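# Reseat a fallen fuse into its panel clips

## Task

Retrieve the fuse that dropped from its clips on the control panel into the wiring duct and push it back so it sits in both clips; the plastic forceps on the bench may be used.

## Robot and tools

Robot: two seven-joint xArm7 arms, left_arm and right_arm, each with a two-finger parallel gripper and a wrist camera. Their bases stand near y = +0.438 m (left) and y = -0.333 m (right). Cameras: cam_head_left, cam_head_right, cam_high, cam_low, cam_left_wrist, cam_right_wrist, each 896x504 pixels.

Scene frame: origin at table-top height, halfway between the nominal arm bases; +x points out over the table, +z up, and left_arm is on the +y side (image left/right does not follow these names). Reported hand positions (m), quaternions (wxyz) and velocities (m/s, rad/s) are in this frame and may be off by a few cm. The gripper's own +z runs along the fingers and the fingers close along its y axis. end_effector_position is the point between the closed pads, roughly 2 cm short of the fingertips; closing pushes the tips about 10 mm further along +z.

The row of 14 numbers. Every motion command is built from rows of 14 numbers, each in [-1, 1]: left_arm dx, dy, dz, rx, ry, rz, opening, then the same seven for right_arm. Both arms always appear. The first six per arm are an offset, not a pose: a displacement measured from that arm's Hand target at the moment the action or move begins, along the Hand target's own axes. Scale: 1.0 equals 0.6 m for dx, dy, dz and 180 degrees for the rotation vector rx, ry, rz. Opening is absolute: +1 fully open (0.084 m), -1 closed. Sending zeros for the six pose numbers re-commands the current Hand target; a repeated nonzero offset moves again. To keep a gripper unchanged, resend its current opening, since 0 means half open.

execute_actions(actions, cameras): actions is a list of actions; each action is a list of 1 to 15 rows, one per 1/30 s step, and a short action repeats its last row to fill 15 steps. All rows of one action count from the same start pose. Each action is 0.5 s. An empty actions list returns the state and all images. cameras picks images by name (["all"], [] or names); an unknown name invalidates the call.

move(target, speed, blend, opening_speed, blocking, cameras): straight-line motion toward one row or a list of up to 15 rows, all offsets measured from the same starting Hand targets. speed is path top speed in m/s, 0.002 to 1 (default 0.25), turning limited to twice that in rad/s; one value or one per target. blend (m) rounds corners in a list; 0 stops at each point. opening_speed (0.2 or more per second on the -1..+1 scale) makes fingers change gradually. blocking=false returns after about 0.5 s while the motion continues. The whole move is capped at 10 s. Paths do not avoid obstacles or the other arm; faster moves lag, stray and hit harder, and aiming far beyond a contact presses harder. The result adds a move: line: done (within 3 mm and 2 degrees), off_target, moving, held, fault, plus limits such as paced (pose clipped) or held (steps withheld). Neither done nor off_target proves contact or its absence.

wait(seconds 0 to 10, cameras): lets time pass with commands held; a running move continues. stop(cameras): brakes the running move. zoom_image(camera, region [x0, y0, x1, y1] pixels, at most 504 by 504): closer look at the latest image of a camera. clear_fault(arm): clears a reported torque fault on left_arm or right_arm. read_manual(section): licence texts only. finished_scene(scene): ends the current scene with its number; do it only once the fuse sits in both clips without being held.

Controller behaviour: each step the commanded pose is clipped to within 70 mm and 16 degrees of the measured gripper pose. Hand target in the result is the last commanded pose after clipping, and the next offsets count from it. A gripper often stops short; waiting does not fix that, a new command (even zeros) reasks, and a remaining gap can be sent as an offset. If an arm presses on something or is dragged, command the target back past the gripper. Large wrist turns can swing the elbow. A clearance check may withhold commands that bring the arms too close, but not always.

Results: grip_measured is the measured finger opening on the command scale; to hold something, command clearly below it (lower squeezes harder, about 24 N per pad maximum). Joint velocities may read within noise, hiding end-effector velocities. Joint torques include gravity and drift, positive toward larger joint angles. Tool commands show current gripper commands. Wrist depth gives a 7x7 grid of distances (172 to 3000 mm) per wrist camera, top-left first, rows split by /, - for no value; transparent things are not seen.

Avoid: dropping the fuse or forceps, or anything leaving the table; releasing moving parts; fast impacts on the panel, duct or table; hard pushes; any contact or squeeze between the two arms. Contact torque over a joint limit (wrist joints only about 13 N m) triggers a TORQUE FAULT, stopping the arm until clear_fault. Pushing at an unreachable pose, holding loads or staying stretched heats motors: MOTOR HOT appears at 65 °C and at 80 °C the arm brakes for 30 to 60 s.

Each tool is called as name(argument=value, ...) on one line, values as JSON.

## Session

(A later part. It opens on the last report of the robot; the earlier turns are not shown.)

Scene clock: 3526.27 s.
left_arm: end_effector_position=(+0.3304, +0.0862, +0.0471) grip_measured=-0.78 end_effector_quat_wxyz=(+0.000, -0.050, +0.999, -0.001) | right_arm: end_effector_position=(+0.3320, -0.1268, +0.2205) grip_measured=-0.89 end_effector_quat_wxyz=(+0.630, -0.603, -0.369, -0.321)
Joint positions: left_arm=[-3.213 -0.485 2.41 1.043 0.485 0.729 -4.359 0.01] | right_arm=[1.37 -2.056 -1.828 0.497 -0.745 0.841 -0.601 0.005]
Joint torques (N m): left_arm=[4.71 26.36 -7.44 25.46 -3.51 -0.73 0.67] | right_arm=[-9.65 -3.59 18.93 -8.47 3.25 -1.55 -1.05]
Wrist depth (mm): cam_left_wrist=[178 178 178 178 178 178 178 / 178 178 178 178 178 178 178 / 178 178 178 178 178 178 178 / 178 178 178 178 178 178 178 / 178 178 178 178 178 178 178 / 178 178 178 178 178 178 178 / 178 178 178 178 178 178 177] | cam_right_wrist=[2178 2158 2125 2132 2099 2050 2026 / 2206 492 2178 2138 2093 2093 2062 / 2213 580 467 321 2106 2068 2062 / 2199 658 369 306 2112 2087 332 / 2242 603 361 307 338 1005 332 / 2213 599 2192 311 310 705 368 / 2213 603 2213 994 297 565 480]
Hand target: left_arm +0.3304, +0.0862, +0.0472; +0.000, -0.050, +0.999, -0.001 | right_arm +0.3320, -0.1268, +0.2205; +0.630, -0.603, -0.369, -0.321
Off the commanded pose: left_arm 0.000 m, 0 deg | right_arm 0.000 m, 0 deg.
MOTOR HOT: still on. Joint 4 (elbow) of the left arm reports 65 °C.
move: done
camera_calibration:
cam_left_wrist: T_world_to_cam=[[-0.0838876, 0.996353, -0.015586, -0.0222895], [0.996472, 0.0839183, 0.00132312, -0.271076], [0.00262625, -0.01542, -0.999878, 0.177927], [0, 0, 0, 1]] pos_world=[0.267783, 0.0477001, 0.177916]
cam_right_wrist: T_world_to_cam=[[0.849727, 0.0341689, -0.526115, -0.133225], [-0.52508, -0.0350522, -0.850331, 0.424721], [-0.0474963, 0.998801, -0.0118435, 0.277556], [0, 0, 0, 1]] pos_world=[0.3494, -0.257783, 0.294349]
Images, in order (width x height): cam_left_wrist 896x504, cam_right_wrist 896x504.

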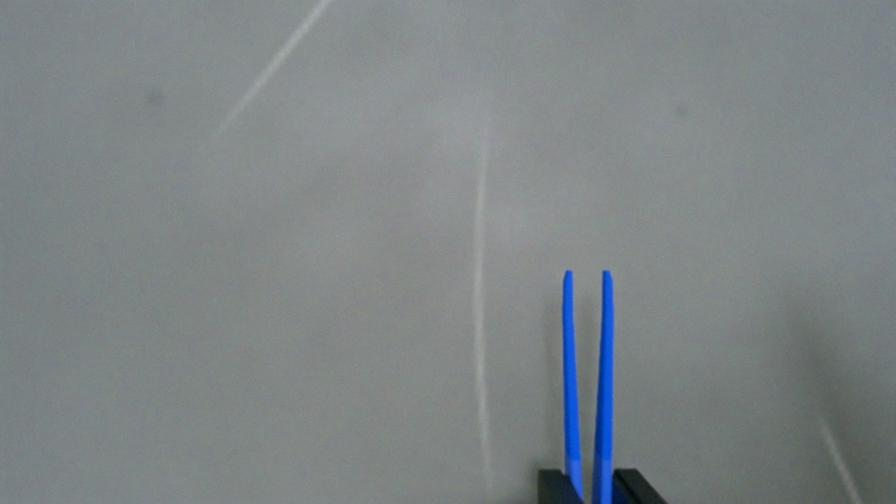

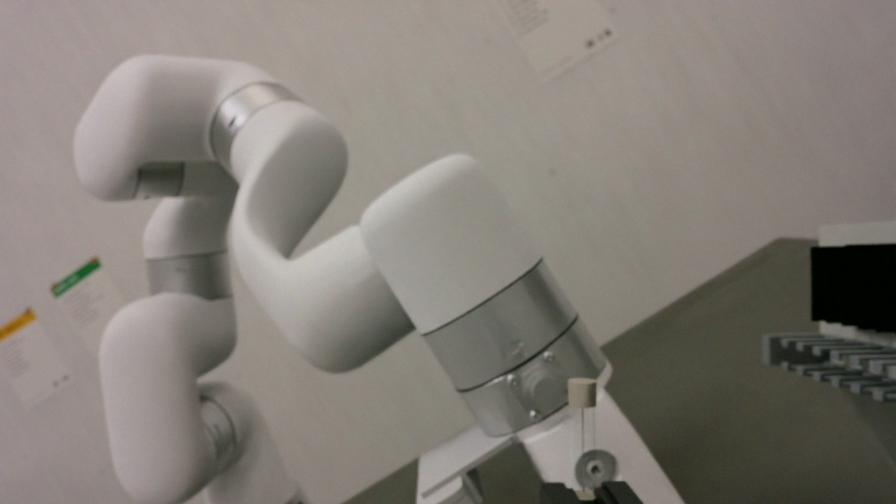

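move(target=[[0,0,0,0,0,0,-0.86,0,0,0,0,0,0,-0.95],[0,0,-0.4,0,0,0,-0.86,0,0,0,0,0,0,-0.95],[0,0,-0.4,0,0,0.5,-0.86,0,0,0,0,0,0,-0.95]], speed=0.4, cameras=["cam_left_wrist"])

Scene clock: 3567.47 s.
left_arm: end_effector_position=(+0.3305, +0.0866, +0.2872) grip_measured=-0.87 end_effector_quat_wxyz=(+0.000, +0.671, +0.742, -0.001) | right_arm: end_effector_position=(+0.3320, -0.1268, +0.2205) grip_measured=-0.89 end_effector_quat_wxyz=(+0.630, -0.603, -0.369, -0.321)
Joint positions: left_arm=[-2.96 -0.13 2.124 1.373 0.114 1.305 -2.534 0.006] | right_arm=[1.37 -2.056 -1.828 0.497 -0.745 0.841 -0.601 0.005]
Joint torques (N m): left_arm=[4.44 17.86 -3.75 22.41 -1.48 -4.43 0.92] | right_arm=[-9.43 -3.32 18.84 -8.54 3.32 -1.45 -1.03]
Wrist depth (mm): cam_left_wrist=[420 420 419 419 419 418 418 / 420 418 418 419 419 419 418 / 419 418 417 418 419 418 418 / 418 418 418 418 418 418 416 / 418 417 417 417 417 416 412 / 417 416 417 417 417 416 280 / 416 417 416 417 415 415 276] | cam_right_wrist=[376 331 312 2099 2080 2044 2044 / 547 532 312 321 2112 2080 2056 / 619 687 312 2158 2132 2068 2074 / 2206 2158 2165 2112 2125 2106 331 / 2220 2158 2172 2151 2119 1005 332 / 2294 608 2206 2172 948 705 370 / 2249 604 2178 983 739 583 480]
Hand target: left_arm +0.3305, +0.0866, +0.2872; +0.000, +0.671, +0.742, -0.001 | right_arm +0.3320, -0.1268, +0.2205; +0.630, -0.603, -0.369, -0.321
Off the commanded pose: left_arm 0.000 m, 0 deg | right_arm 0.000 m, 0 deg.
MOTOR HOT: still on. Joint 4 (elbow) of the left arm reports 67 °C.
move: done
camera_calibration:
cam_left_wrist: T_world_to_cam=[[0.996369, 0.0838588, -0.0147239, -0.297112], [0.0839115, -0.996469, 0.00300134, 0.12305], [-0.0144202, -0.00422595, -0.999887, 0.422512], [0, 0, 0, 1]] pos_world=[0.291801, 0.149316, 0.41772]
Images, in order (width x height): cam_left_wrist 896x504.

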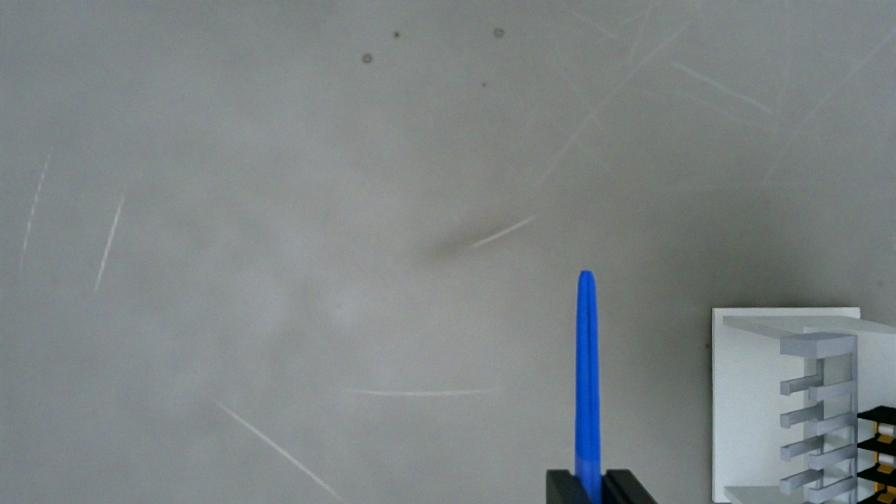

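move(target=[[-0.051,-0.12,-0.0212,0.1441,-0.1297,0.4937,-0.86,0,0,0,0,0,0,-0.95],[-0.051,-0.12,-0.0212,0.1441,-0.1297,0.4937,-0.86,0,0,0.27,0,0,0,-0.95]], speed=0.3, cameras=["cam_left_wrist","cam_right_wrist"])

Scene clock: 3585.77 s.
left_arm: end_effector_position=(+0.2619, +0.0489, +0.3000) grip_measured=-0.87 end_effector_quat_wxyz=(+0.000, +0.962, +0.036, -0.271) | right_arm: end_effector_position=(+0.3194, +0.0347, +0.2205) grip_measured=-0.89 end_effector_quat_wxyz=(+0.630, -0.603, -0.369, -0.321)
Joint positions: left_arm=[-3.043 -0.608 1.95 1.719 0.069 1.725 -1.168 0.006] | right_arm=[2.019 -1.964 -1.854 0.578 -1.161 0.273 -0.288 0.005]
Joint torques (N m): left_arm=[-4.38 18.54 -7.52 25.95 2.35 0.2 0.7] | right_arm=[9.52 16.42 22.11 -7.83 -3.46 -3.17 1.61]
Wrist depth (mm): cam_left_wrist=[368 367 364 363 357 - - / 393 392 390 381 375 - - / 423 420 418 423 - - - / 449 446 442 440 438 - - / 485 481 479 467 474 - - / 504 525 523 517 514 511 501 / 541 578 560 558 551 560 544] | cam_right_wrist=[- - 1996 1968 1930 1924 1908 / - - 1991 1962 1935 1924 1919 / - - 1985 1991 1908 1924 1919 / - 2050 2002 1991 1940 1957 934 / - 2038 2026 1996 1991 920 694 / - 2050 2038 2008 929 708 570 / 438 2080 2062 980 739 584 477]
Hand target: left_arm +0.2619, +0.0489, +0.3000; +0.000, +0.962, +0.036, -0.271 | right_arm +0.3194, +0.0348, +0.2204; +0.630, -0.603, -0.369, -0.321
Off the commanded pose: left_arm 0.000 m, 0 deg | right_arm 0.000 m, 0 deg.
MOTOR HOT: still on. Joint 4 (elbow) of the left arm reports 67 °C.
move: done
camera_calibration:
cam_left_wrist: T_world_to_cam=[[0.0489831, -0.998519, -0.0236923, 0.0783551], [-0.850928, -0.0541402, 0.522485, 0.134146], [-0.522994, -0.00543246, -0.852319, 0.523142], [0, 0, 0, 1]] pos_world=[0.38391, 0.0883436, 0.377652]
cam_right_wrist: T_world_to_cam=[[0.849729, 0.0341691, -0.526111, -0.128091], [-0.525075, -0.035052, -0.850334, 0.42368], [-0.0474963, 0.998801, -0.0118434, 0.11565], [0, 0, 0, 1]] pos_world=[0.3368, -0.0962834, 0.294249]
Images, in order (width x height): cam_left_wrist 896x504, cam_right_wrist 896x504.

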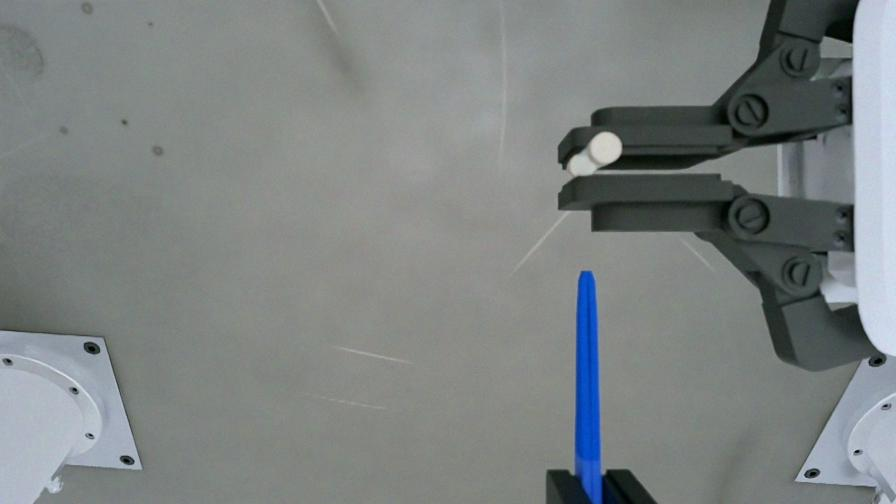

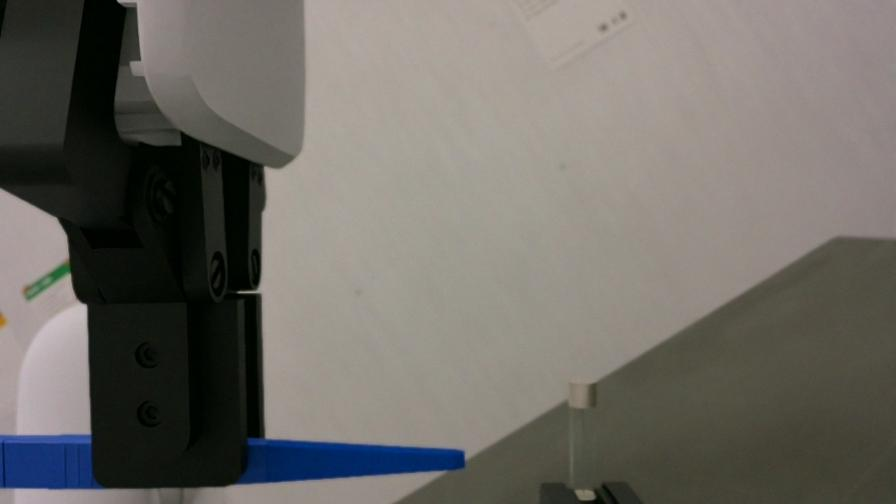

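move(target=[[0.025,0,-0.0067,0,0,0,-0.76,0,0,0,0,0,0,-0.95]], speed=0.06, opening_speed=0.3, cameras=["cam_left_wrist","cam_right_wrist"])

zoom_image(camera="cam_left_wrist", region=[500, 80, 750, 300])

zoom_image(camera="cam_right_wrist", region=[400, 300, 700, 504])

Scene clock: 3604.80 s.
left_arm: end_effector_position=(+0.2767, +0.0501, +0.2956) grip_measured=-0.78 end_effector_quat_wxyz=(+0.000, +0.962, +0.036, -0.271) | right_arm: end_effector_position=(+0.3194, +0.0348, +0.2204) grip_measured=-0.89 end_effector_quat_wxyz=(+0.630, -0.603, -0.369, -0.321)
Joint positions: left_arm=[-3.071 -0.644 1.976 1.768 0.096 1.745 -1.158 0.01] | right_arm=[2.019 -1.964 -1.854 0.578 -1.161 0.273 -0.288 0.005]
Joint torques (N m): left_arm=[-4.9 19.95 -7.49 25.23 2.45 0.3 0.92] | right_arm=[9.6 16.11 22.14 -8.11 -3.54 -2.77 1.61]
Wrist depth (mm): cam_left_wrist=[364 363 361 359 357 349 348 / 389 387 386 383 376 - - / 417 416 413 399 - - - / 443 441 438 436 - - - / 471 475 472 463 470 - - / 499 518 515 511 509 516 515 / 503 572 555 552 546 554 537] | cam_right_wrist=[- - 1946 1968 1935 1898 1898 / - - 1957 1951 1930 1903 1908 / - - 1985 1991 1946 1898 1893 / - - 1985 2002 1974 1951 934 / - - 1985 1996 1996 914 693 / - - 2002 2014 927 708 569 / 437 550 2044 939 740 586 477]
Hand target: left_arm +0.2767, +0.0501, +0.2956; +0.000, +0.962, +0.036, -0.271 | right_arm +0.3194, +0.0348, +0.2204; +0.630, -0.603, -0.369, -0.321
Off the commanded pose: left_arm 0.000 m, 0 deg | right_arm 0.000 m, 0 deg.
MOTOR HOT: still on. Joint 4 (elbow) of the left arm reports 67 °C.
move: done
camera_calibration:
cam_left_wrist: T_world_to_cam=[[0.0489831, -0.998519, -0.0236923, 0.0786194], [-0.850928, -0.0541402, 0.522485, 0.149183], [-0.522994, -0.00543246, -0.852319, 0.527191], [0, 0, 0, 1]] pos_world=[0.39881, 0.0894436, 0.373252]
cam_right_wrist: T_world_to_cam=[[0.849727, 0.0341689, -0.526115, -0.128093], [-0.52508, -0.0350522, -0.850331, 0.423684], [-0.0474963, 0.998801, -0.0118435, 0.11555], [0, 0, 0, 1]] pos_world=[0.3368, -0.0961834, 0.294249]
Images, in order (width x height): cam_left_wrist 896x504, cam_right_wrist 896x504.

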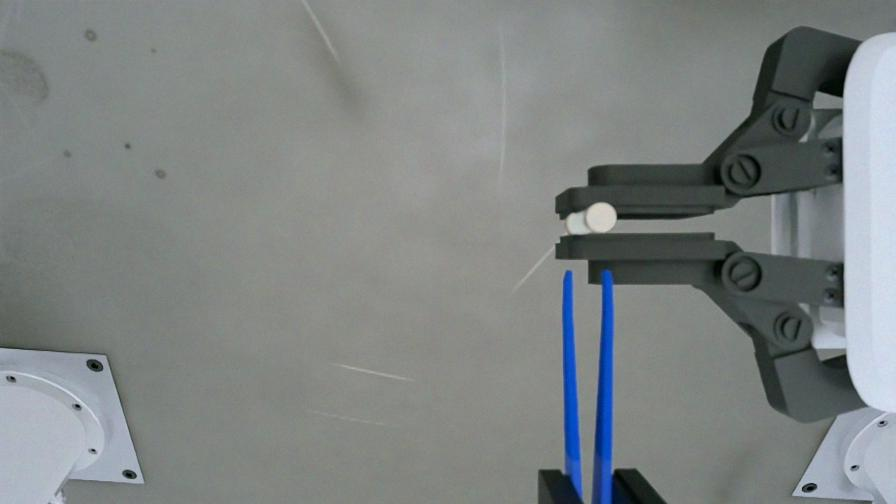

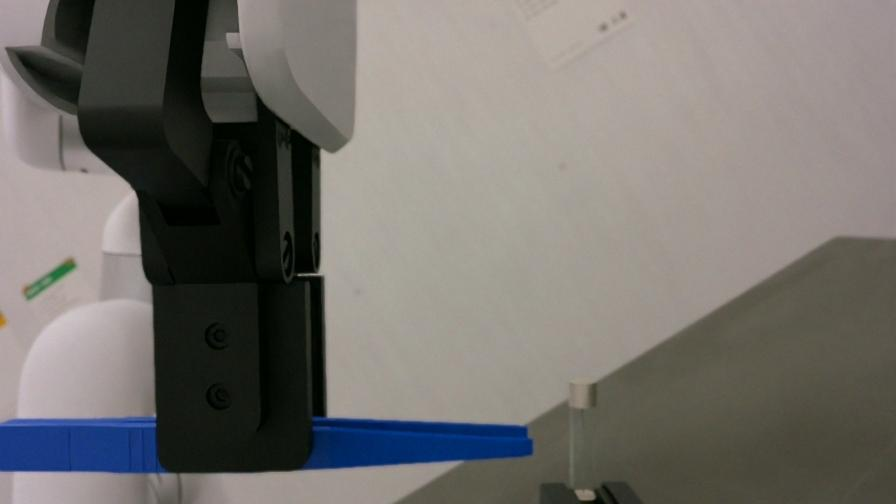

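Scaled by 2.016 from the camera's 896x504 image, which has a finer 1280x720 frame.

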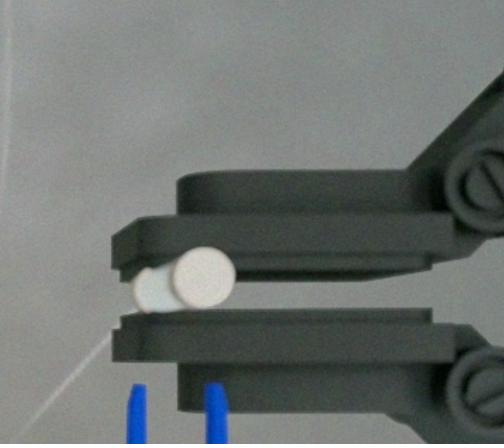

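Scaled by 1.680 from the camera's 896x504 image, which has a finer 1280x720 frame.

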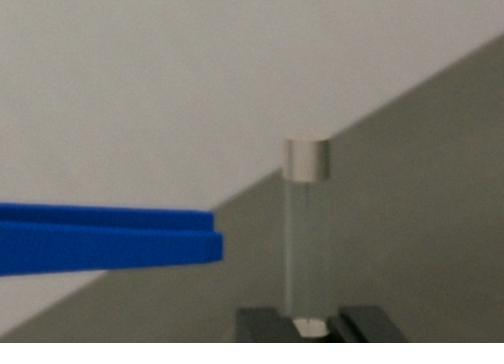

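move(target=[[0.0265,0,0,0,0,0,-0.76,0,0,0,0,0,0,-0.95]], speed=0.04, cameras=["cam_left_wrist","cam_right_wrist"])

zoom_image(camera="cam_left_wrist", region=[500, 180, 700, 380])

zoom_image(camera="cam_right_wrist", region=[400, 300, 700, 504])

Scene clock: 3614.30 s.
left_arm: end_effector_position=(+0.2902, +0.0512, +0.2873) grip_measured=-0.78 end_effector_quat_wxyz=(+0.000, +0.962, +0.036, -0.271) | right_arm: end_effector_position=(+0.3194, +0.0348, +0.2204) grip_measured=-0.89 end_effector_quat_wxyz=(+0.630, -0.603, -0.369, -0.321)
Joint positions: left_arm=[-3.092 -0.678 1.999 1.803 0.122 1.753 -1.146 0.01] | right_arm=[2.019 -1.964 -1.854 0.578 -1.161 0.273 -0.288 0.005]
Joint torques (N m): left_arm=[-4.51 21.53 -7.91 25.2 2.6 0.12 0.75] | right_arm=[9.11 14.75 21.47 -9.09 -3.41 -3.06 1.62]
Wrist depth (mm): cam_left_wrist=[356 355 353 351 349 347 346 / 381 378 377 376 373 359 358 / 409 406 403 402 393 - - / 434 430 428 418 - - - / 462 465 455 469 - - - / 500 508 505 501 498 - - / 505 560 544 541 537 556 541] | cam_right_wrist=[- - - 1979 1962 1940 1914 / - - - 1962 1962 1930 1919 / - - - 1974 1974 1903 1914 / - - 2008 1991 1979 1974 935 / - - 2038 2020 1979 910 693 / - - 1991 1985 926 707 570 / 437 550 2038 896 740 581 476]
Hand target: left_arm +0.2903, +0.0512, +0.2873; +0.000, +0.962, +0.036, -0.271 | right_arm +0.3194, +0.0348, +0.2204; +0.630, -0.603, -0.369, -0.321
Off the commanded pose: left_arm 0.000 m, 0 deg | right_arm 0.000 m, 0 deg.
MOTOR HOT: still on. Joint 4 (elbow) of the left arm reports 67 °C.
move: done
camera_calibration:
cam_left_wrist: T_world_to_cam=[[0.0489831, -0.998519, -0.0236923, 0.0788622], [-0.850928, -0.0541402, 0.522485, 0.165014], [-0.522994, -0.00543246, -0.852319, 0.527268], [0, 0, 0, 1]] pos_world=[0.41231, 0.0905436, 0.365052]
cam_right_wrist: T_world_to_cam=[[0.849727, 0.0341689, -0.526115, -0.128093], [-0.52508, -0.0350522, -0.850331, 0.423684], [-0.0474963, 0.998801, -0.0118435, 0.11555], [0, 0, 0, 1]] pos_world=[0.3368, -0.0961834, 0.294249]
Images, in order (width x height): cam_left_wrist 896x504, cam_right_wrist 896x504.

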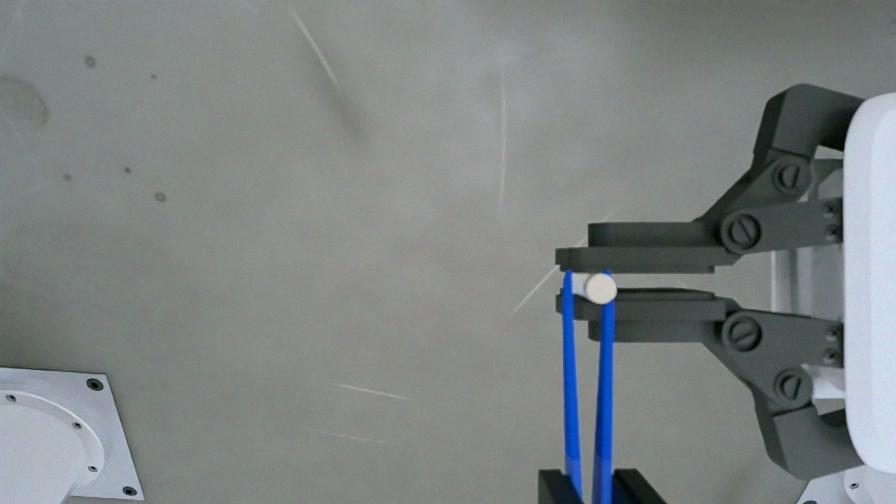

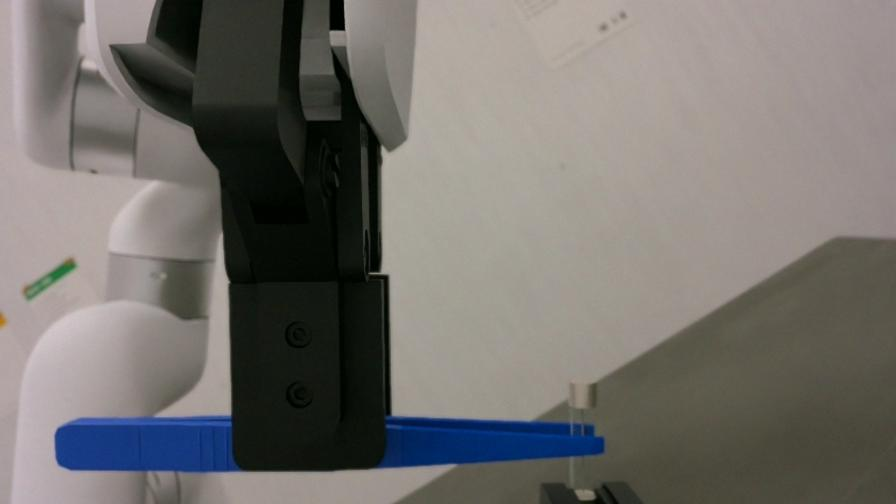

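Scaled by 2.520 from the camera's 896x504 image, which has a finer 1280x720 frame.

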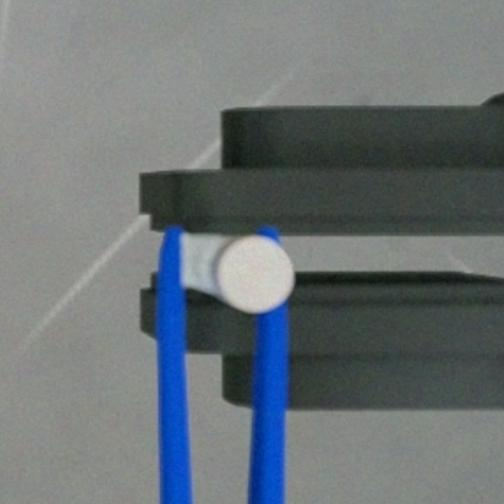

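Scaled by 1.680 from the camera's 896x504 image, which has a finer 1280x720 frame.

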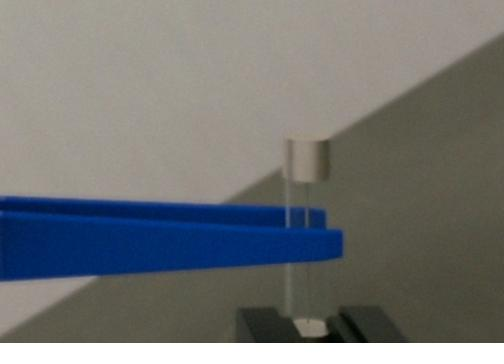

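move(target=[[[-0.0025,0,0,0,0,0,-0.76,0,0,0,0,0,0,-0.95],[-0.0025,0,0,0,0,0,-0.98,0,0,0,0,0,0,-0.95]]], speed=0.04, opening_speed=0.3, cameras=["cam_left_wrist","cam_right_wrist"])

zoom_image(camera="cam_left_wrist", region=[500, 180, 700, 380])

zoom_image(camera="cam_right_wrist", region=[400, 300, 700, 504])


Scaled by 2.520 from the camera's 896x504 image, which has a finer 1280x720 frame.

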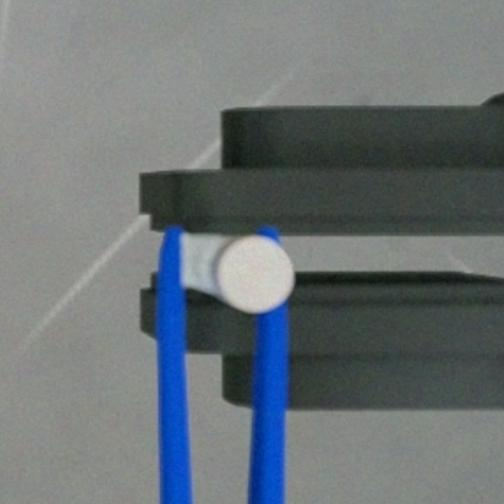

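Scaled by 1.680 from the camera's 896x504 image, which has a finer 1280x720 frame.

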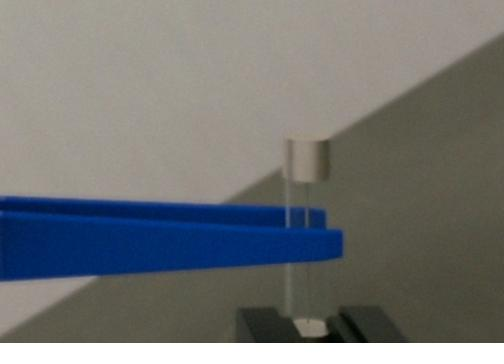

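move(target=[[-0.0022,0,0,0,0,0,-0.76,0,0,0,0,0,0,-0.95],[-0.0022,0,0,0,0,0,-0.98,0,0,0,0,0,0,-0.95]], speed=0.04, opening_speed=0.3, cameras=["cam_left_wrist","cam_right_wrist"])

zoom_image(camera="cam_left_wrist", region=[500, 180, 700, 380])

zoom_image(camera="cam_right_wrist", region=[400, 300, 700, 504])

Scene clock: 3632.63 s.
left_arm: end_effector_position=(+0.2891, +0.0511, +0.2880) grip_measured=-0.88 end_effector_quat_wxyz=(+0.000, +0.962, +0.036, -0.271) | right_arm: end_effector_position=(+0.3194, +0.0348, +0.2204) grip_measured=-0.89 end_effector_quat_wxyz=(+0.630, -0.603, -0.369, -0.321)
Joint positions: left_arm=[-3.091 -0.675 1.997 1.8 0.12 1.753 -1.147 0.005] | right_arm=[2.019 -1.964 -1.854 0.578 -1.161 0.273 -0.288 0.005]
Joint torques (N m): left_arm=[4.94 28.58 -11.09 16.51 -1.76 -2.9 -0.63] | right_arm=[8.67 13.13 20.62 -10.24 -2.77 -3.01 1.42]
Wrist depth (mm): cam_left_wrist=[357 355 353 351 349 348 346 / 382 379 377 375 373 360 357 / 409 407 404 403 394 - - / 435 431 428 419 - - - / 462 466 455 - - - - / 501 508 505 501 498 - - / 503 559 542 540 535 554 539] | cam_right_wrist=[- - - 1968 1930 1930 1877 / - - - 1962 1946 1914 1919 / - - 1979 2008 1951 1935 1924 / - - 2014 1991 1951 1946 936 / - - 2020 2014 1979 919 691 / - - 2026 1991 930 708 571 / 436 549 2026 914 739 583 476]
Hand target: left_arm +0.2891, +0.0511, +0.2880; +0.000, +0.962, +0.036, -0.271 | right_arm +0.3194, +0.0348, +0.2204; +0.630, -0.603, -0.369, -0.321
Off the commanded pose: left_arm 0.000 m, 0 deg | right_arm 0.000 m, 0 deg.
MOTOR HOT: still on. Joint 4 (elbow) of the left arm reports 67 °C.
move: done
camera_calibration:
cam_left_wrist: T_world_to_cam=[[0.0489831, -0.998519, -0.0236923, 0.0789303], [-0.850928, -0.0541402, 0.522485, 0.163765], [-0.522994, -0.00543246, -0.852319, 0.527204], [0, 0, 0, 1]] pos_world=[0.41121, 0.0905436, 0.365652]
cam_right_wrist: T_world_to_cam=[[0.849727, 0.0341689, -0.526115, -0.128093], [-0.52508, -0.0350522, -0.850331, 0.423684], [-0.0474963, 0.998801, -0.0118435, 0.11555], [0, 0, 0, 1]] pos_world=[0.3368, -0.0961834, 0.294249]
Images, in order (width x height): cam_left_wrist 896x504, cam_right_wrist 896x504.

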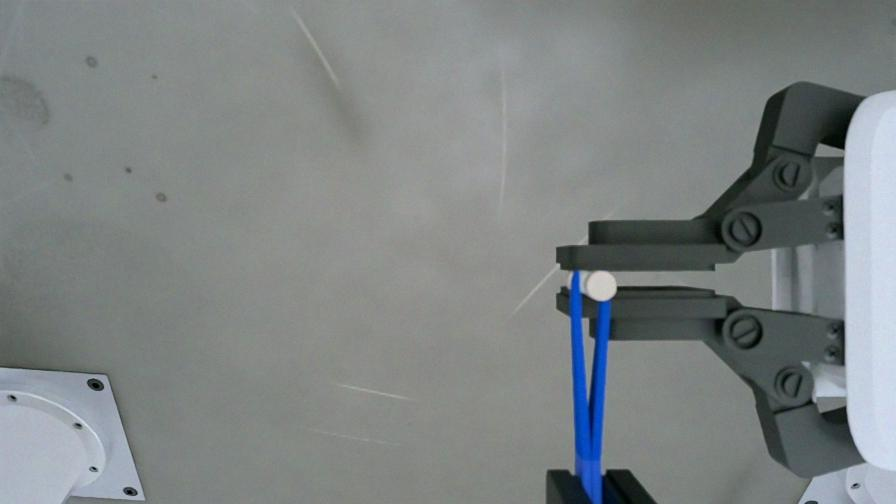

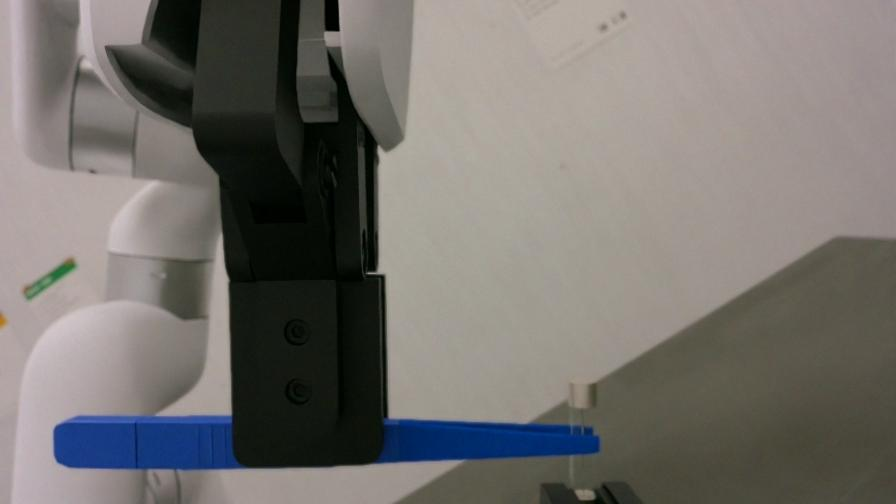

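Scaled by 2.520 from the camera's 896x504 image, which has a finer 1280x720 frame.

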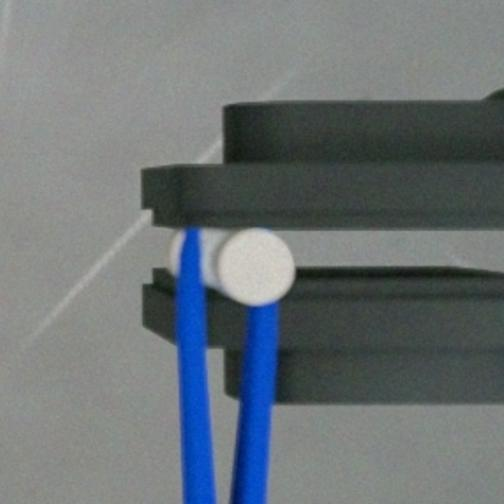

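Scaled by 1.680 from the camera's 896x504 image, which has a finer 1280x720 frame.

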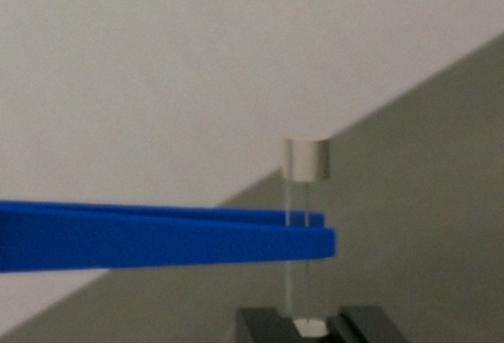

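move(target=[[0,0,0,0,0,0,-0.98,0,0,0,0,0,0,-0.55],[0,0,0,0,0,0,-0.98,0,0,-0.08,0,0,0,-0.55]], speed=0.08, opening_speed=0.3, cameras=["cam_left_wrist","cam_right_wrist"])

zoom_image(camera="cam_left_wrist", region=[500, 180, 700, 380])

zoom_image(camera="cam_right_wrist", region=[400, 300, 700, 504])

Scene clock: 3645.50 s.
left_arm: end_effector_position=(+0.2891, +0.0511, +0.2880) grip_measured=-0.88 end_effector_quat_wxyz=(+0.000, +0.962, +0.036, -0.271) | right_arm: end_effector_position=(+0.3231, -0.0131, +0.2205) grip_measured=-0.57 end_effector_quat_wxyz=(+0.630, -0.603, -0.369, -0.321)
Joint positions: left_arm=[-3.091 -0.675 1.997 1.8 0.12 1.753 -1.147 0.005] | right_arm=[1.795 -2.011 -1.866 0.513 -1.027 0.442 -0.416 0.019]
Joint torques (N m): left_arm=[4.31 27.87 -10.05 17.68 -1.85 -0.33 -0.62] | right_arm=[-9.66 3.37 12.94 -13.3 2.44 -0.06 -1.66]
Wrist depth (mm): cam_left_wrist=[357 355 353 351 349 348 342 / 381 379 377 375 372 371 364 / 409 407 404 402 395 391 - / 435 431 429 425 423 426 - / 463 466 455 461 450 437 - / 499 508 504 501 498 496 - / 502 557 543 539 533 542 540] | cam_right_wrist=[- - - 2020 1951 1957 1940 / - - - 1985 2002 1979 1968 / - - 2044 2026 1991 1996 1968 / 2093 - 178 2008 2002 2002 936 / 2112 2062 186 2020 2026 918 711 / - 193 193 2020 900 706 581 / 483 568 2062 1000 737 583 480]
Hand target: left_arm +0.2891, +0.0511, +0.2880; +0.000, +0.962, +0.036, -0.271 | right_arm +0.3231, -0.0131, +0.2205; +0.630, -0.603, -0.369, -0.321
Off the commanded pose: left_arm 0.000 m, 0 deg | right_arm 0.000 m, 0 deg.
MOTOR HOT: still on. Joint 4 (elbow) of the left arm reports 65 °C.
move: done
camera_calibration:
cam_left_wrist: T_world_to_cam=[[0.0489831, -0.998519, -0.0236923, 0.0789303], [-0.850928, -0.0541402, 0.522485, 0.163765], [-0.522994, -0.00543246, -0.852319, 0.527204], [0, 0, 0, 1]] pos_world=[0.41121, 0.0905436, 0.365652]
cam_right_wrist: T_world_to_cam=[[0.849726, 0.0342011, -0.526113, -0.129543], [-0.525071, -0.0351895, -0.850331, 0.42401], [-0.0475959, 0.998795, -0.0119434, 0.163632], [0, 0, 0, 1]] pos_world=[0.3405, -0.144084, 0.294349]
Images, in order (width x height): cam_left_wrist 896x504, cam_right_wrist 896x504.

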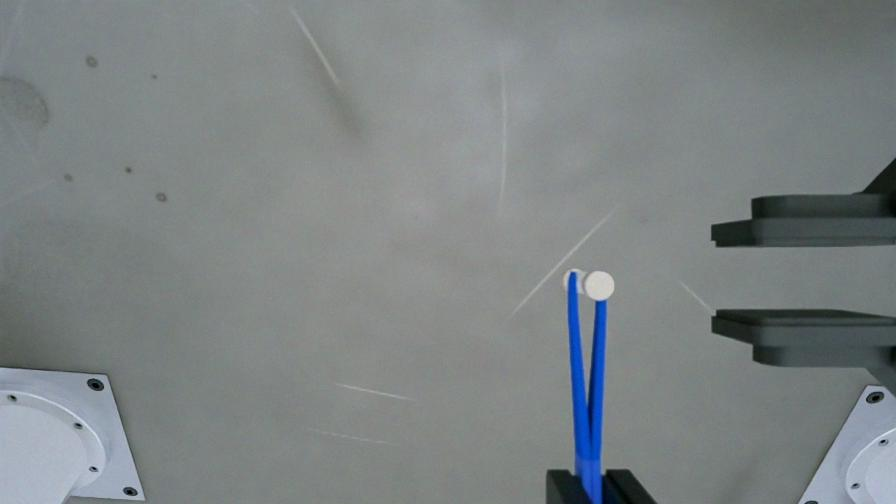

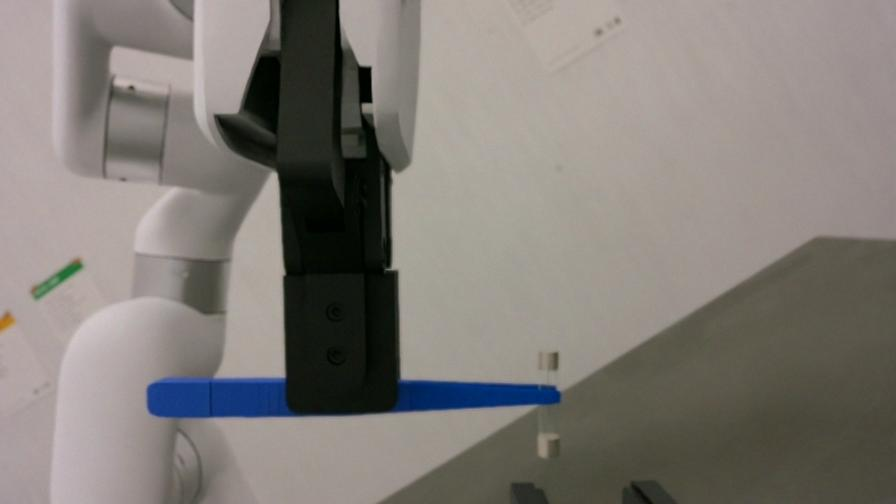

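Scaled by 2.520 from the camera's 896x504 image, which has a finer 1280x720 frame.

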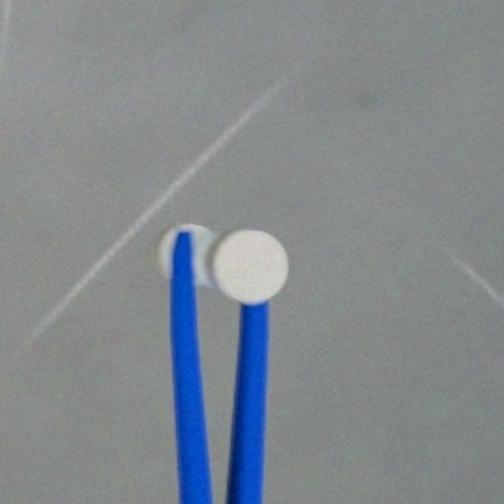

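Scaled by 1.680 from the camera's 896x504 image, which has a finer 1280x720 frame.

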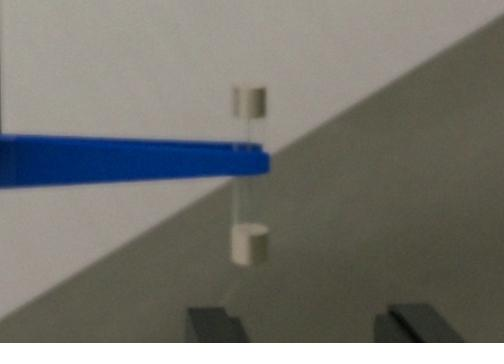

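move(target=[[0.12,0.001,-0.02,0,0,0,-0.98,0,0,-0.14,0,0,0,-0.55],[0.248,0.0017,-0.0408,0,0,0,-0.98,-0.0583,-0.197,-0.0556,-0.398,-0.019,-0.022,0]], speed=0.15, blend=[0.03,0], cameras=["cam_left_wrist","cam_right_wrist"])

zoom_image(camera="cam_left_wrist", region=[440, 120, 740, 380])

Scene clock: 3676.43 s.
left_arm: end_effector_position=(+0.4016, +0.0590, +0.2424) grip_measured=-0.88 end_effector_quat_wxyz=(+0.000, +0.962, +0.036, -0.271) | right_arm: end_effector_position=(+0.2584, -0.0742, +0.2355) grip_measured=-0.57 end_effector_quat_wxyz=(-0.383, +0.781, +0.274, +0.410)
Joint positions: left_arm=[-3.398 -1.021 2.192 2.453 0.328 2.007 -0.996 0.005] | right_arm=[1.14 -0.648 -1.006 -0.066 -0.853 -0.587 0.271 0.019]
Joint torques (N m): left_arm=[-4.02 31.94 -5.6 21.35 2.67 0.35 0.8] | right_arm=[9.62 -6.09 0.57 13.42 -3.06 -1.31 1.19]
Wrist depth (mm): cam_left_wrist=[312 312 - - - 175 303 / 334 328 179 - 177 175 324 / 358 356 355 353 351 349 346 / 381 378 376 374 371 369 368 / 412 408 406 403 400 399 396 / 449 446 444 440 437 434 431 / 486 491 478 472 470 476 473] | cam_right_wrist=[1728 1924 2099 299 261 - - / 419 1919 2165 - 278 - 2624 / 1772 1974 2172 - 292 398 1957 / 1785 1962 1119 850 402 374 370 / 1813 1908 884 747 637 450 376 / 1763 854 724 627 549 477 410 / 813 698 616 546 490 436 392]
Hand target: left_arm +0.4016, +0.0590, +0.2424; +0.000, +0.962, +0.036, -0.271 (not the last commanded pose) | right_arm +0.2584, -0.0742, +0.2355; -0.383, +0.781, +0.274, +0.410 (not the last commanded pose)
Tool commands: left_gripper/opening=-0.98 right_gripper/opening=-0.55
Off the commanded pose: left_arm 0.029 m, 0 deg | right_arm 0.057 m, 34 deg.
MOTOR HOT: still on. Joint 4 (elbow) of the left arm reports 64 °C.
led back after a hold (right arm): the arm was led back toward your command in small steps, so it may still be short of it.
move: held (right_arm; a check stopped the path), off_target (left_arm; braked when a check withheld steps of right_arm); path passed 1 of 2 targets; target 2's new opening was not sent; limits=held
pose unreachable (right arm): on one or more control steps of this call, first in action 0 (counted from 0), this arm could not follow its commanded pose, so it was not sent that pose on those steps. It may still have moved: this result reports where it is.
cause: moving toward the commanded pose would bring two parts of the arm too close to each other (joints 2 (shoulder) to 6 (wrist pitch) lie between them).
camera_calibration:
cam_left_wrist: T_world_to_cam=[[0.0489831, -0.998519, -0.0236923, 0.0802325], [-0.850928, -0.0541402, 0.522485, 0.283662], [-0.522994, -0.00543246, -0.852319, 0.547166], [0, 0, 0, 1]] pos_world=[0.52361, 0.0984436, 0.320052]
cam_right_wrist: T_world_to_cam=[[0.725726, -0.582904, -0.365437, -0.11627], [-0.513757, -0.105887, -0.851376, 0.392699], [0.457575, 0.805612, -0.376316, 0.162663], [0, 0, 0, 1]] pos_world=[0.211702, -0.157235, 0.353058]
Images, in order (width x height): cam_left_wrist 896x504, cam_right_wrist 896x504.

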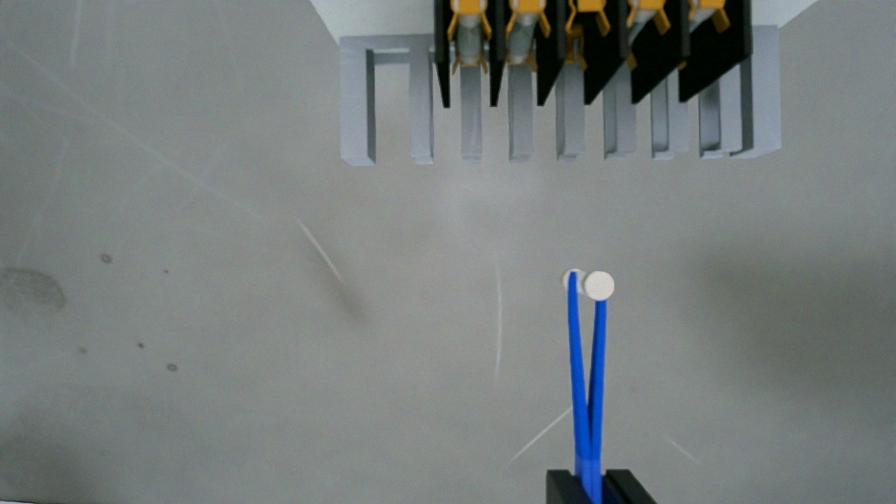

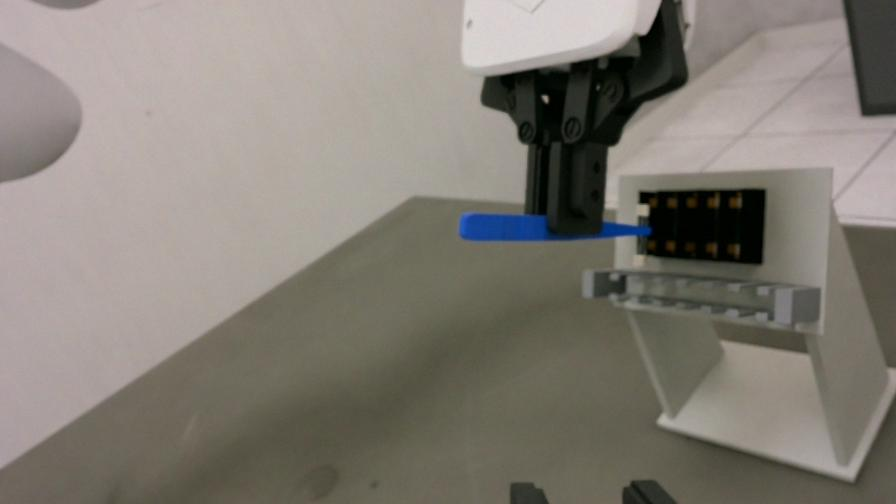

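Scaled by 1.680 from the camera's 896x504 image, which has a finer 1280x720 frame.

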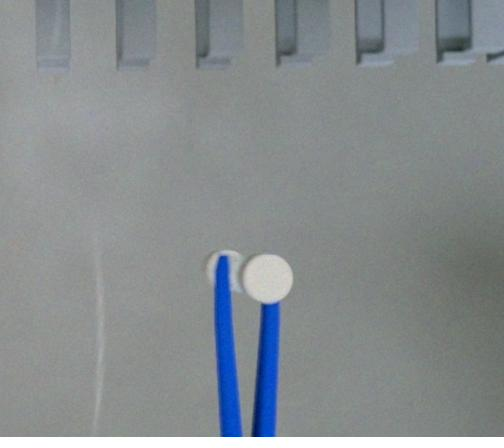

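move(target=[[0.05,0,-0.0067,0,0,0,-0.98,0,0,0,0,0,0,-0.55]], speed=0.12, cameras=["cam_left_wrist","cam_right_wrist"])

zoom_image(camera="cam_left_wrist", region=[440, 0, 740, 320])

zoom_image(camera="cam_right_wrist", region=[560, 140, 840, 360])

Scene clock: 3689.23 s.
left_arm: end_effector_position=(+0.4285, +0.0616, +0.2299) grip_measured=-0.88 end_effector_quat_wxyz=(+0.014, +0.965, +0.040, -0.257) | right_arm: end_effector_position=(+0.2584, -0.0742, +0.2355) grip_measured=-0.57 end_effector_quat_wxyz=(-0.383, +0.781, +0.274, +0.410)
Joint positions: left_arm=[-3.506 -1.12 2.271 2.707 0.356 2.067 -0.916 0.005] | right_arm=[1.14 -0.648 -1.007 -0.066 -0.854 -0.587 0.271 0.019]
Joint torques (N m): left_arm=[-4.74 42.07 -3.06 20.93 -4.68 -3.23 0.78] | right_arm=[9.96 -5.87 0.86 13.39 -3.02 -1.29 1.24]
Wrist depth (mm): cam_left_wrist=[297 289 - 289 289 233 292 / 316 - - - - - 315 / 338 337 - - - 190 336 / 356 356 362 183 183 349 354 / 383 383 383 383 382 381 381 / 415 415 414 405 414 413 414 / 452 453 442 442 442 451 451] | cam_right_wrist=[1649 1898 2165 - 289 - - / 397 1930 2151 2294 316 - 2604 / 378 1979 2178 2317 311 399 1968 / 1785 1991 1132 882 408 366 370 / 1813 1898 887 746 637 451 375 / 1767 852 719 625 552 477 408 / 813 698 615 542 488 435 392]
Hand target: left_arm +0.4292, +0.0612, +0.2302; +0.000, +0.962, +0.036, -0.271 | right_arm +0.2584, -0.0742, +0.2355; -0.383, +0.781, +0.274, +0.410
Off the commanded pose: left_arm 0.001 m, 2 deg | right_arm 0.000 m, 0 deg.
MOTOR HOT: still on. Joint 4 (elbow) of the left arm reports 64 °C.
elbow stopped short (left arm): the move would have taken joint 4 (elbow) straighter than the controller allows.
move: done
camera_calibration:
cam_left_wrist: T_world_to_cam=[[0.0640417, -0.997947, 0.000934247, 0.0690552], [-0.864983, -0.055042, 0.498774, 0.324751], [-0.497698, -0.0327504, -0.866732, 0.544766], [0, 0, 0, 1]] pos_world=[0.54761, 0.10463, 0.310124]
cam_right_wrist: T_world_to_cam=[[0.72576, -0.582844, -0.365465, -0.116258], [-0.51378, -0.105929, -0.851357, 0.392691], [0.457495, 0.80565, -0.376333, 0.162691], [0, 0, 0, 1]] pos_world=[0.211702, -0.157235, 0.353058]
Images, in order (width x height): cam_left_wrist 896x504, cam_right_wrist 896x504.

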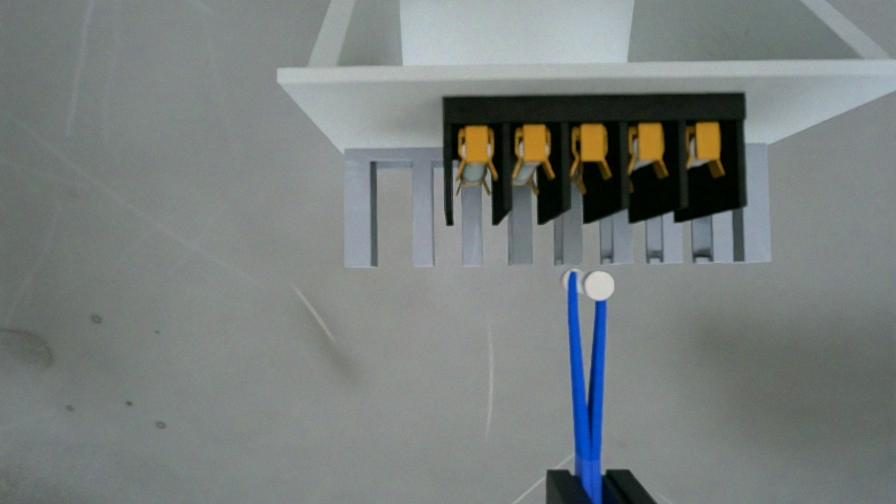

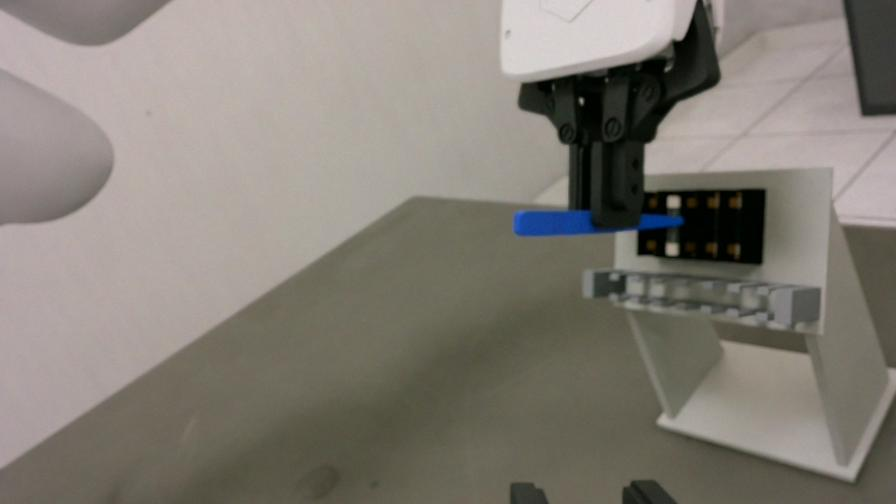

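Scaled by 1.575 from the camera's 896x504 image, which has a finer 1280x720 frame.

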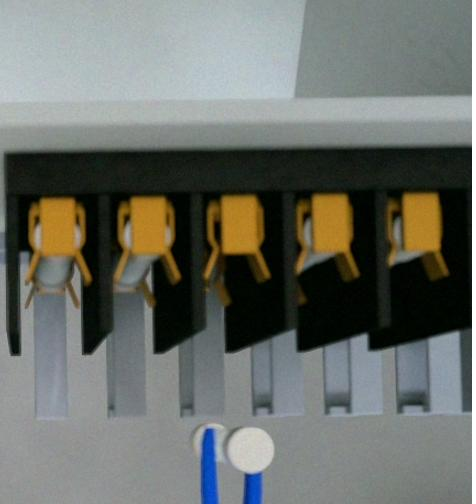

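Scaled by 1.800 from the camera's 896x504 image, which has a finer 1280x720 frame.

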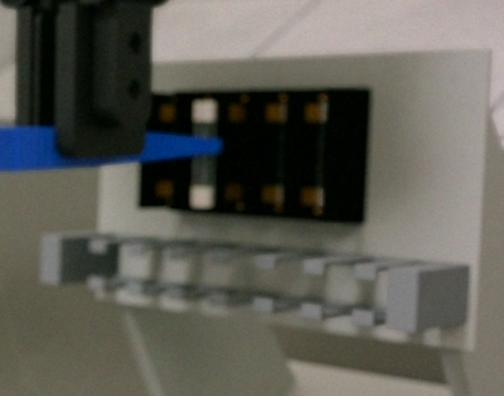

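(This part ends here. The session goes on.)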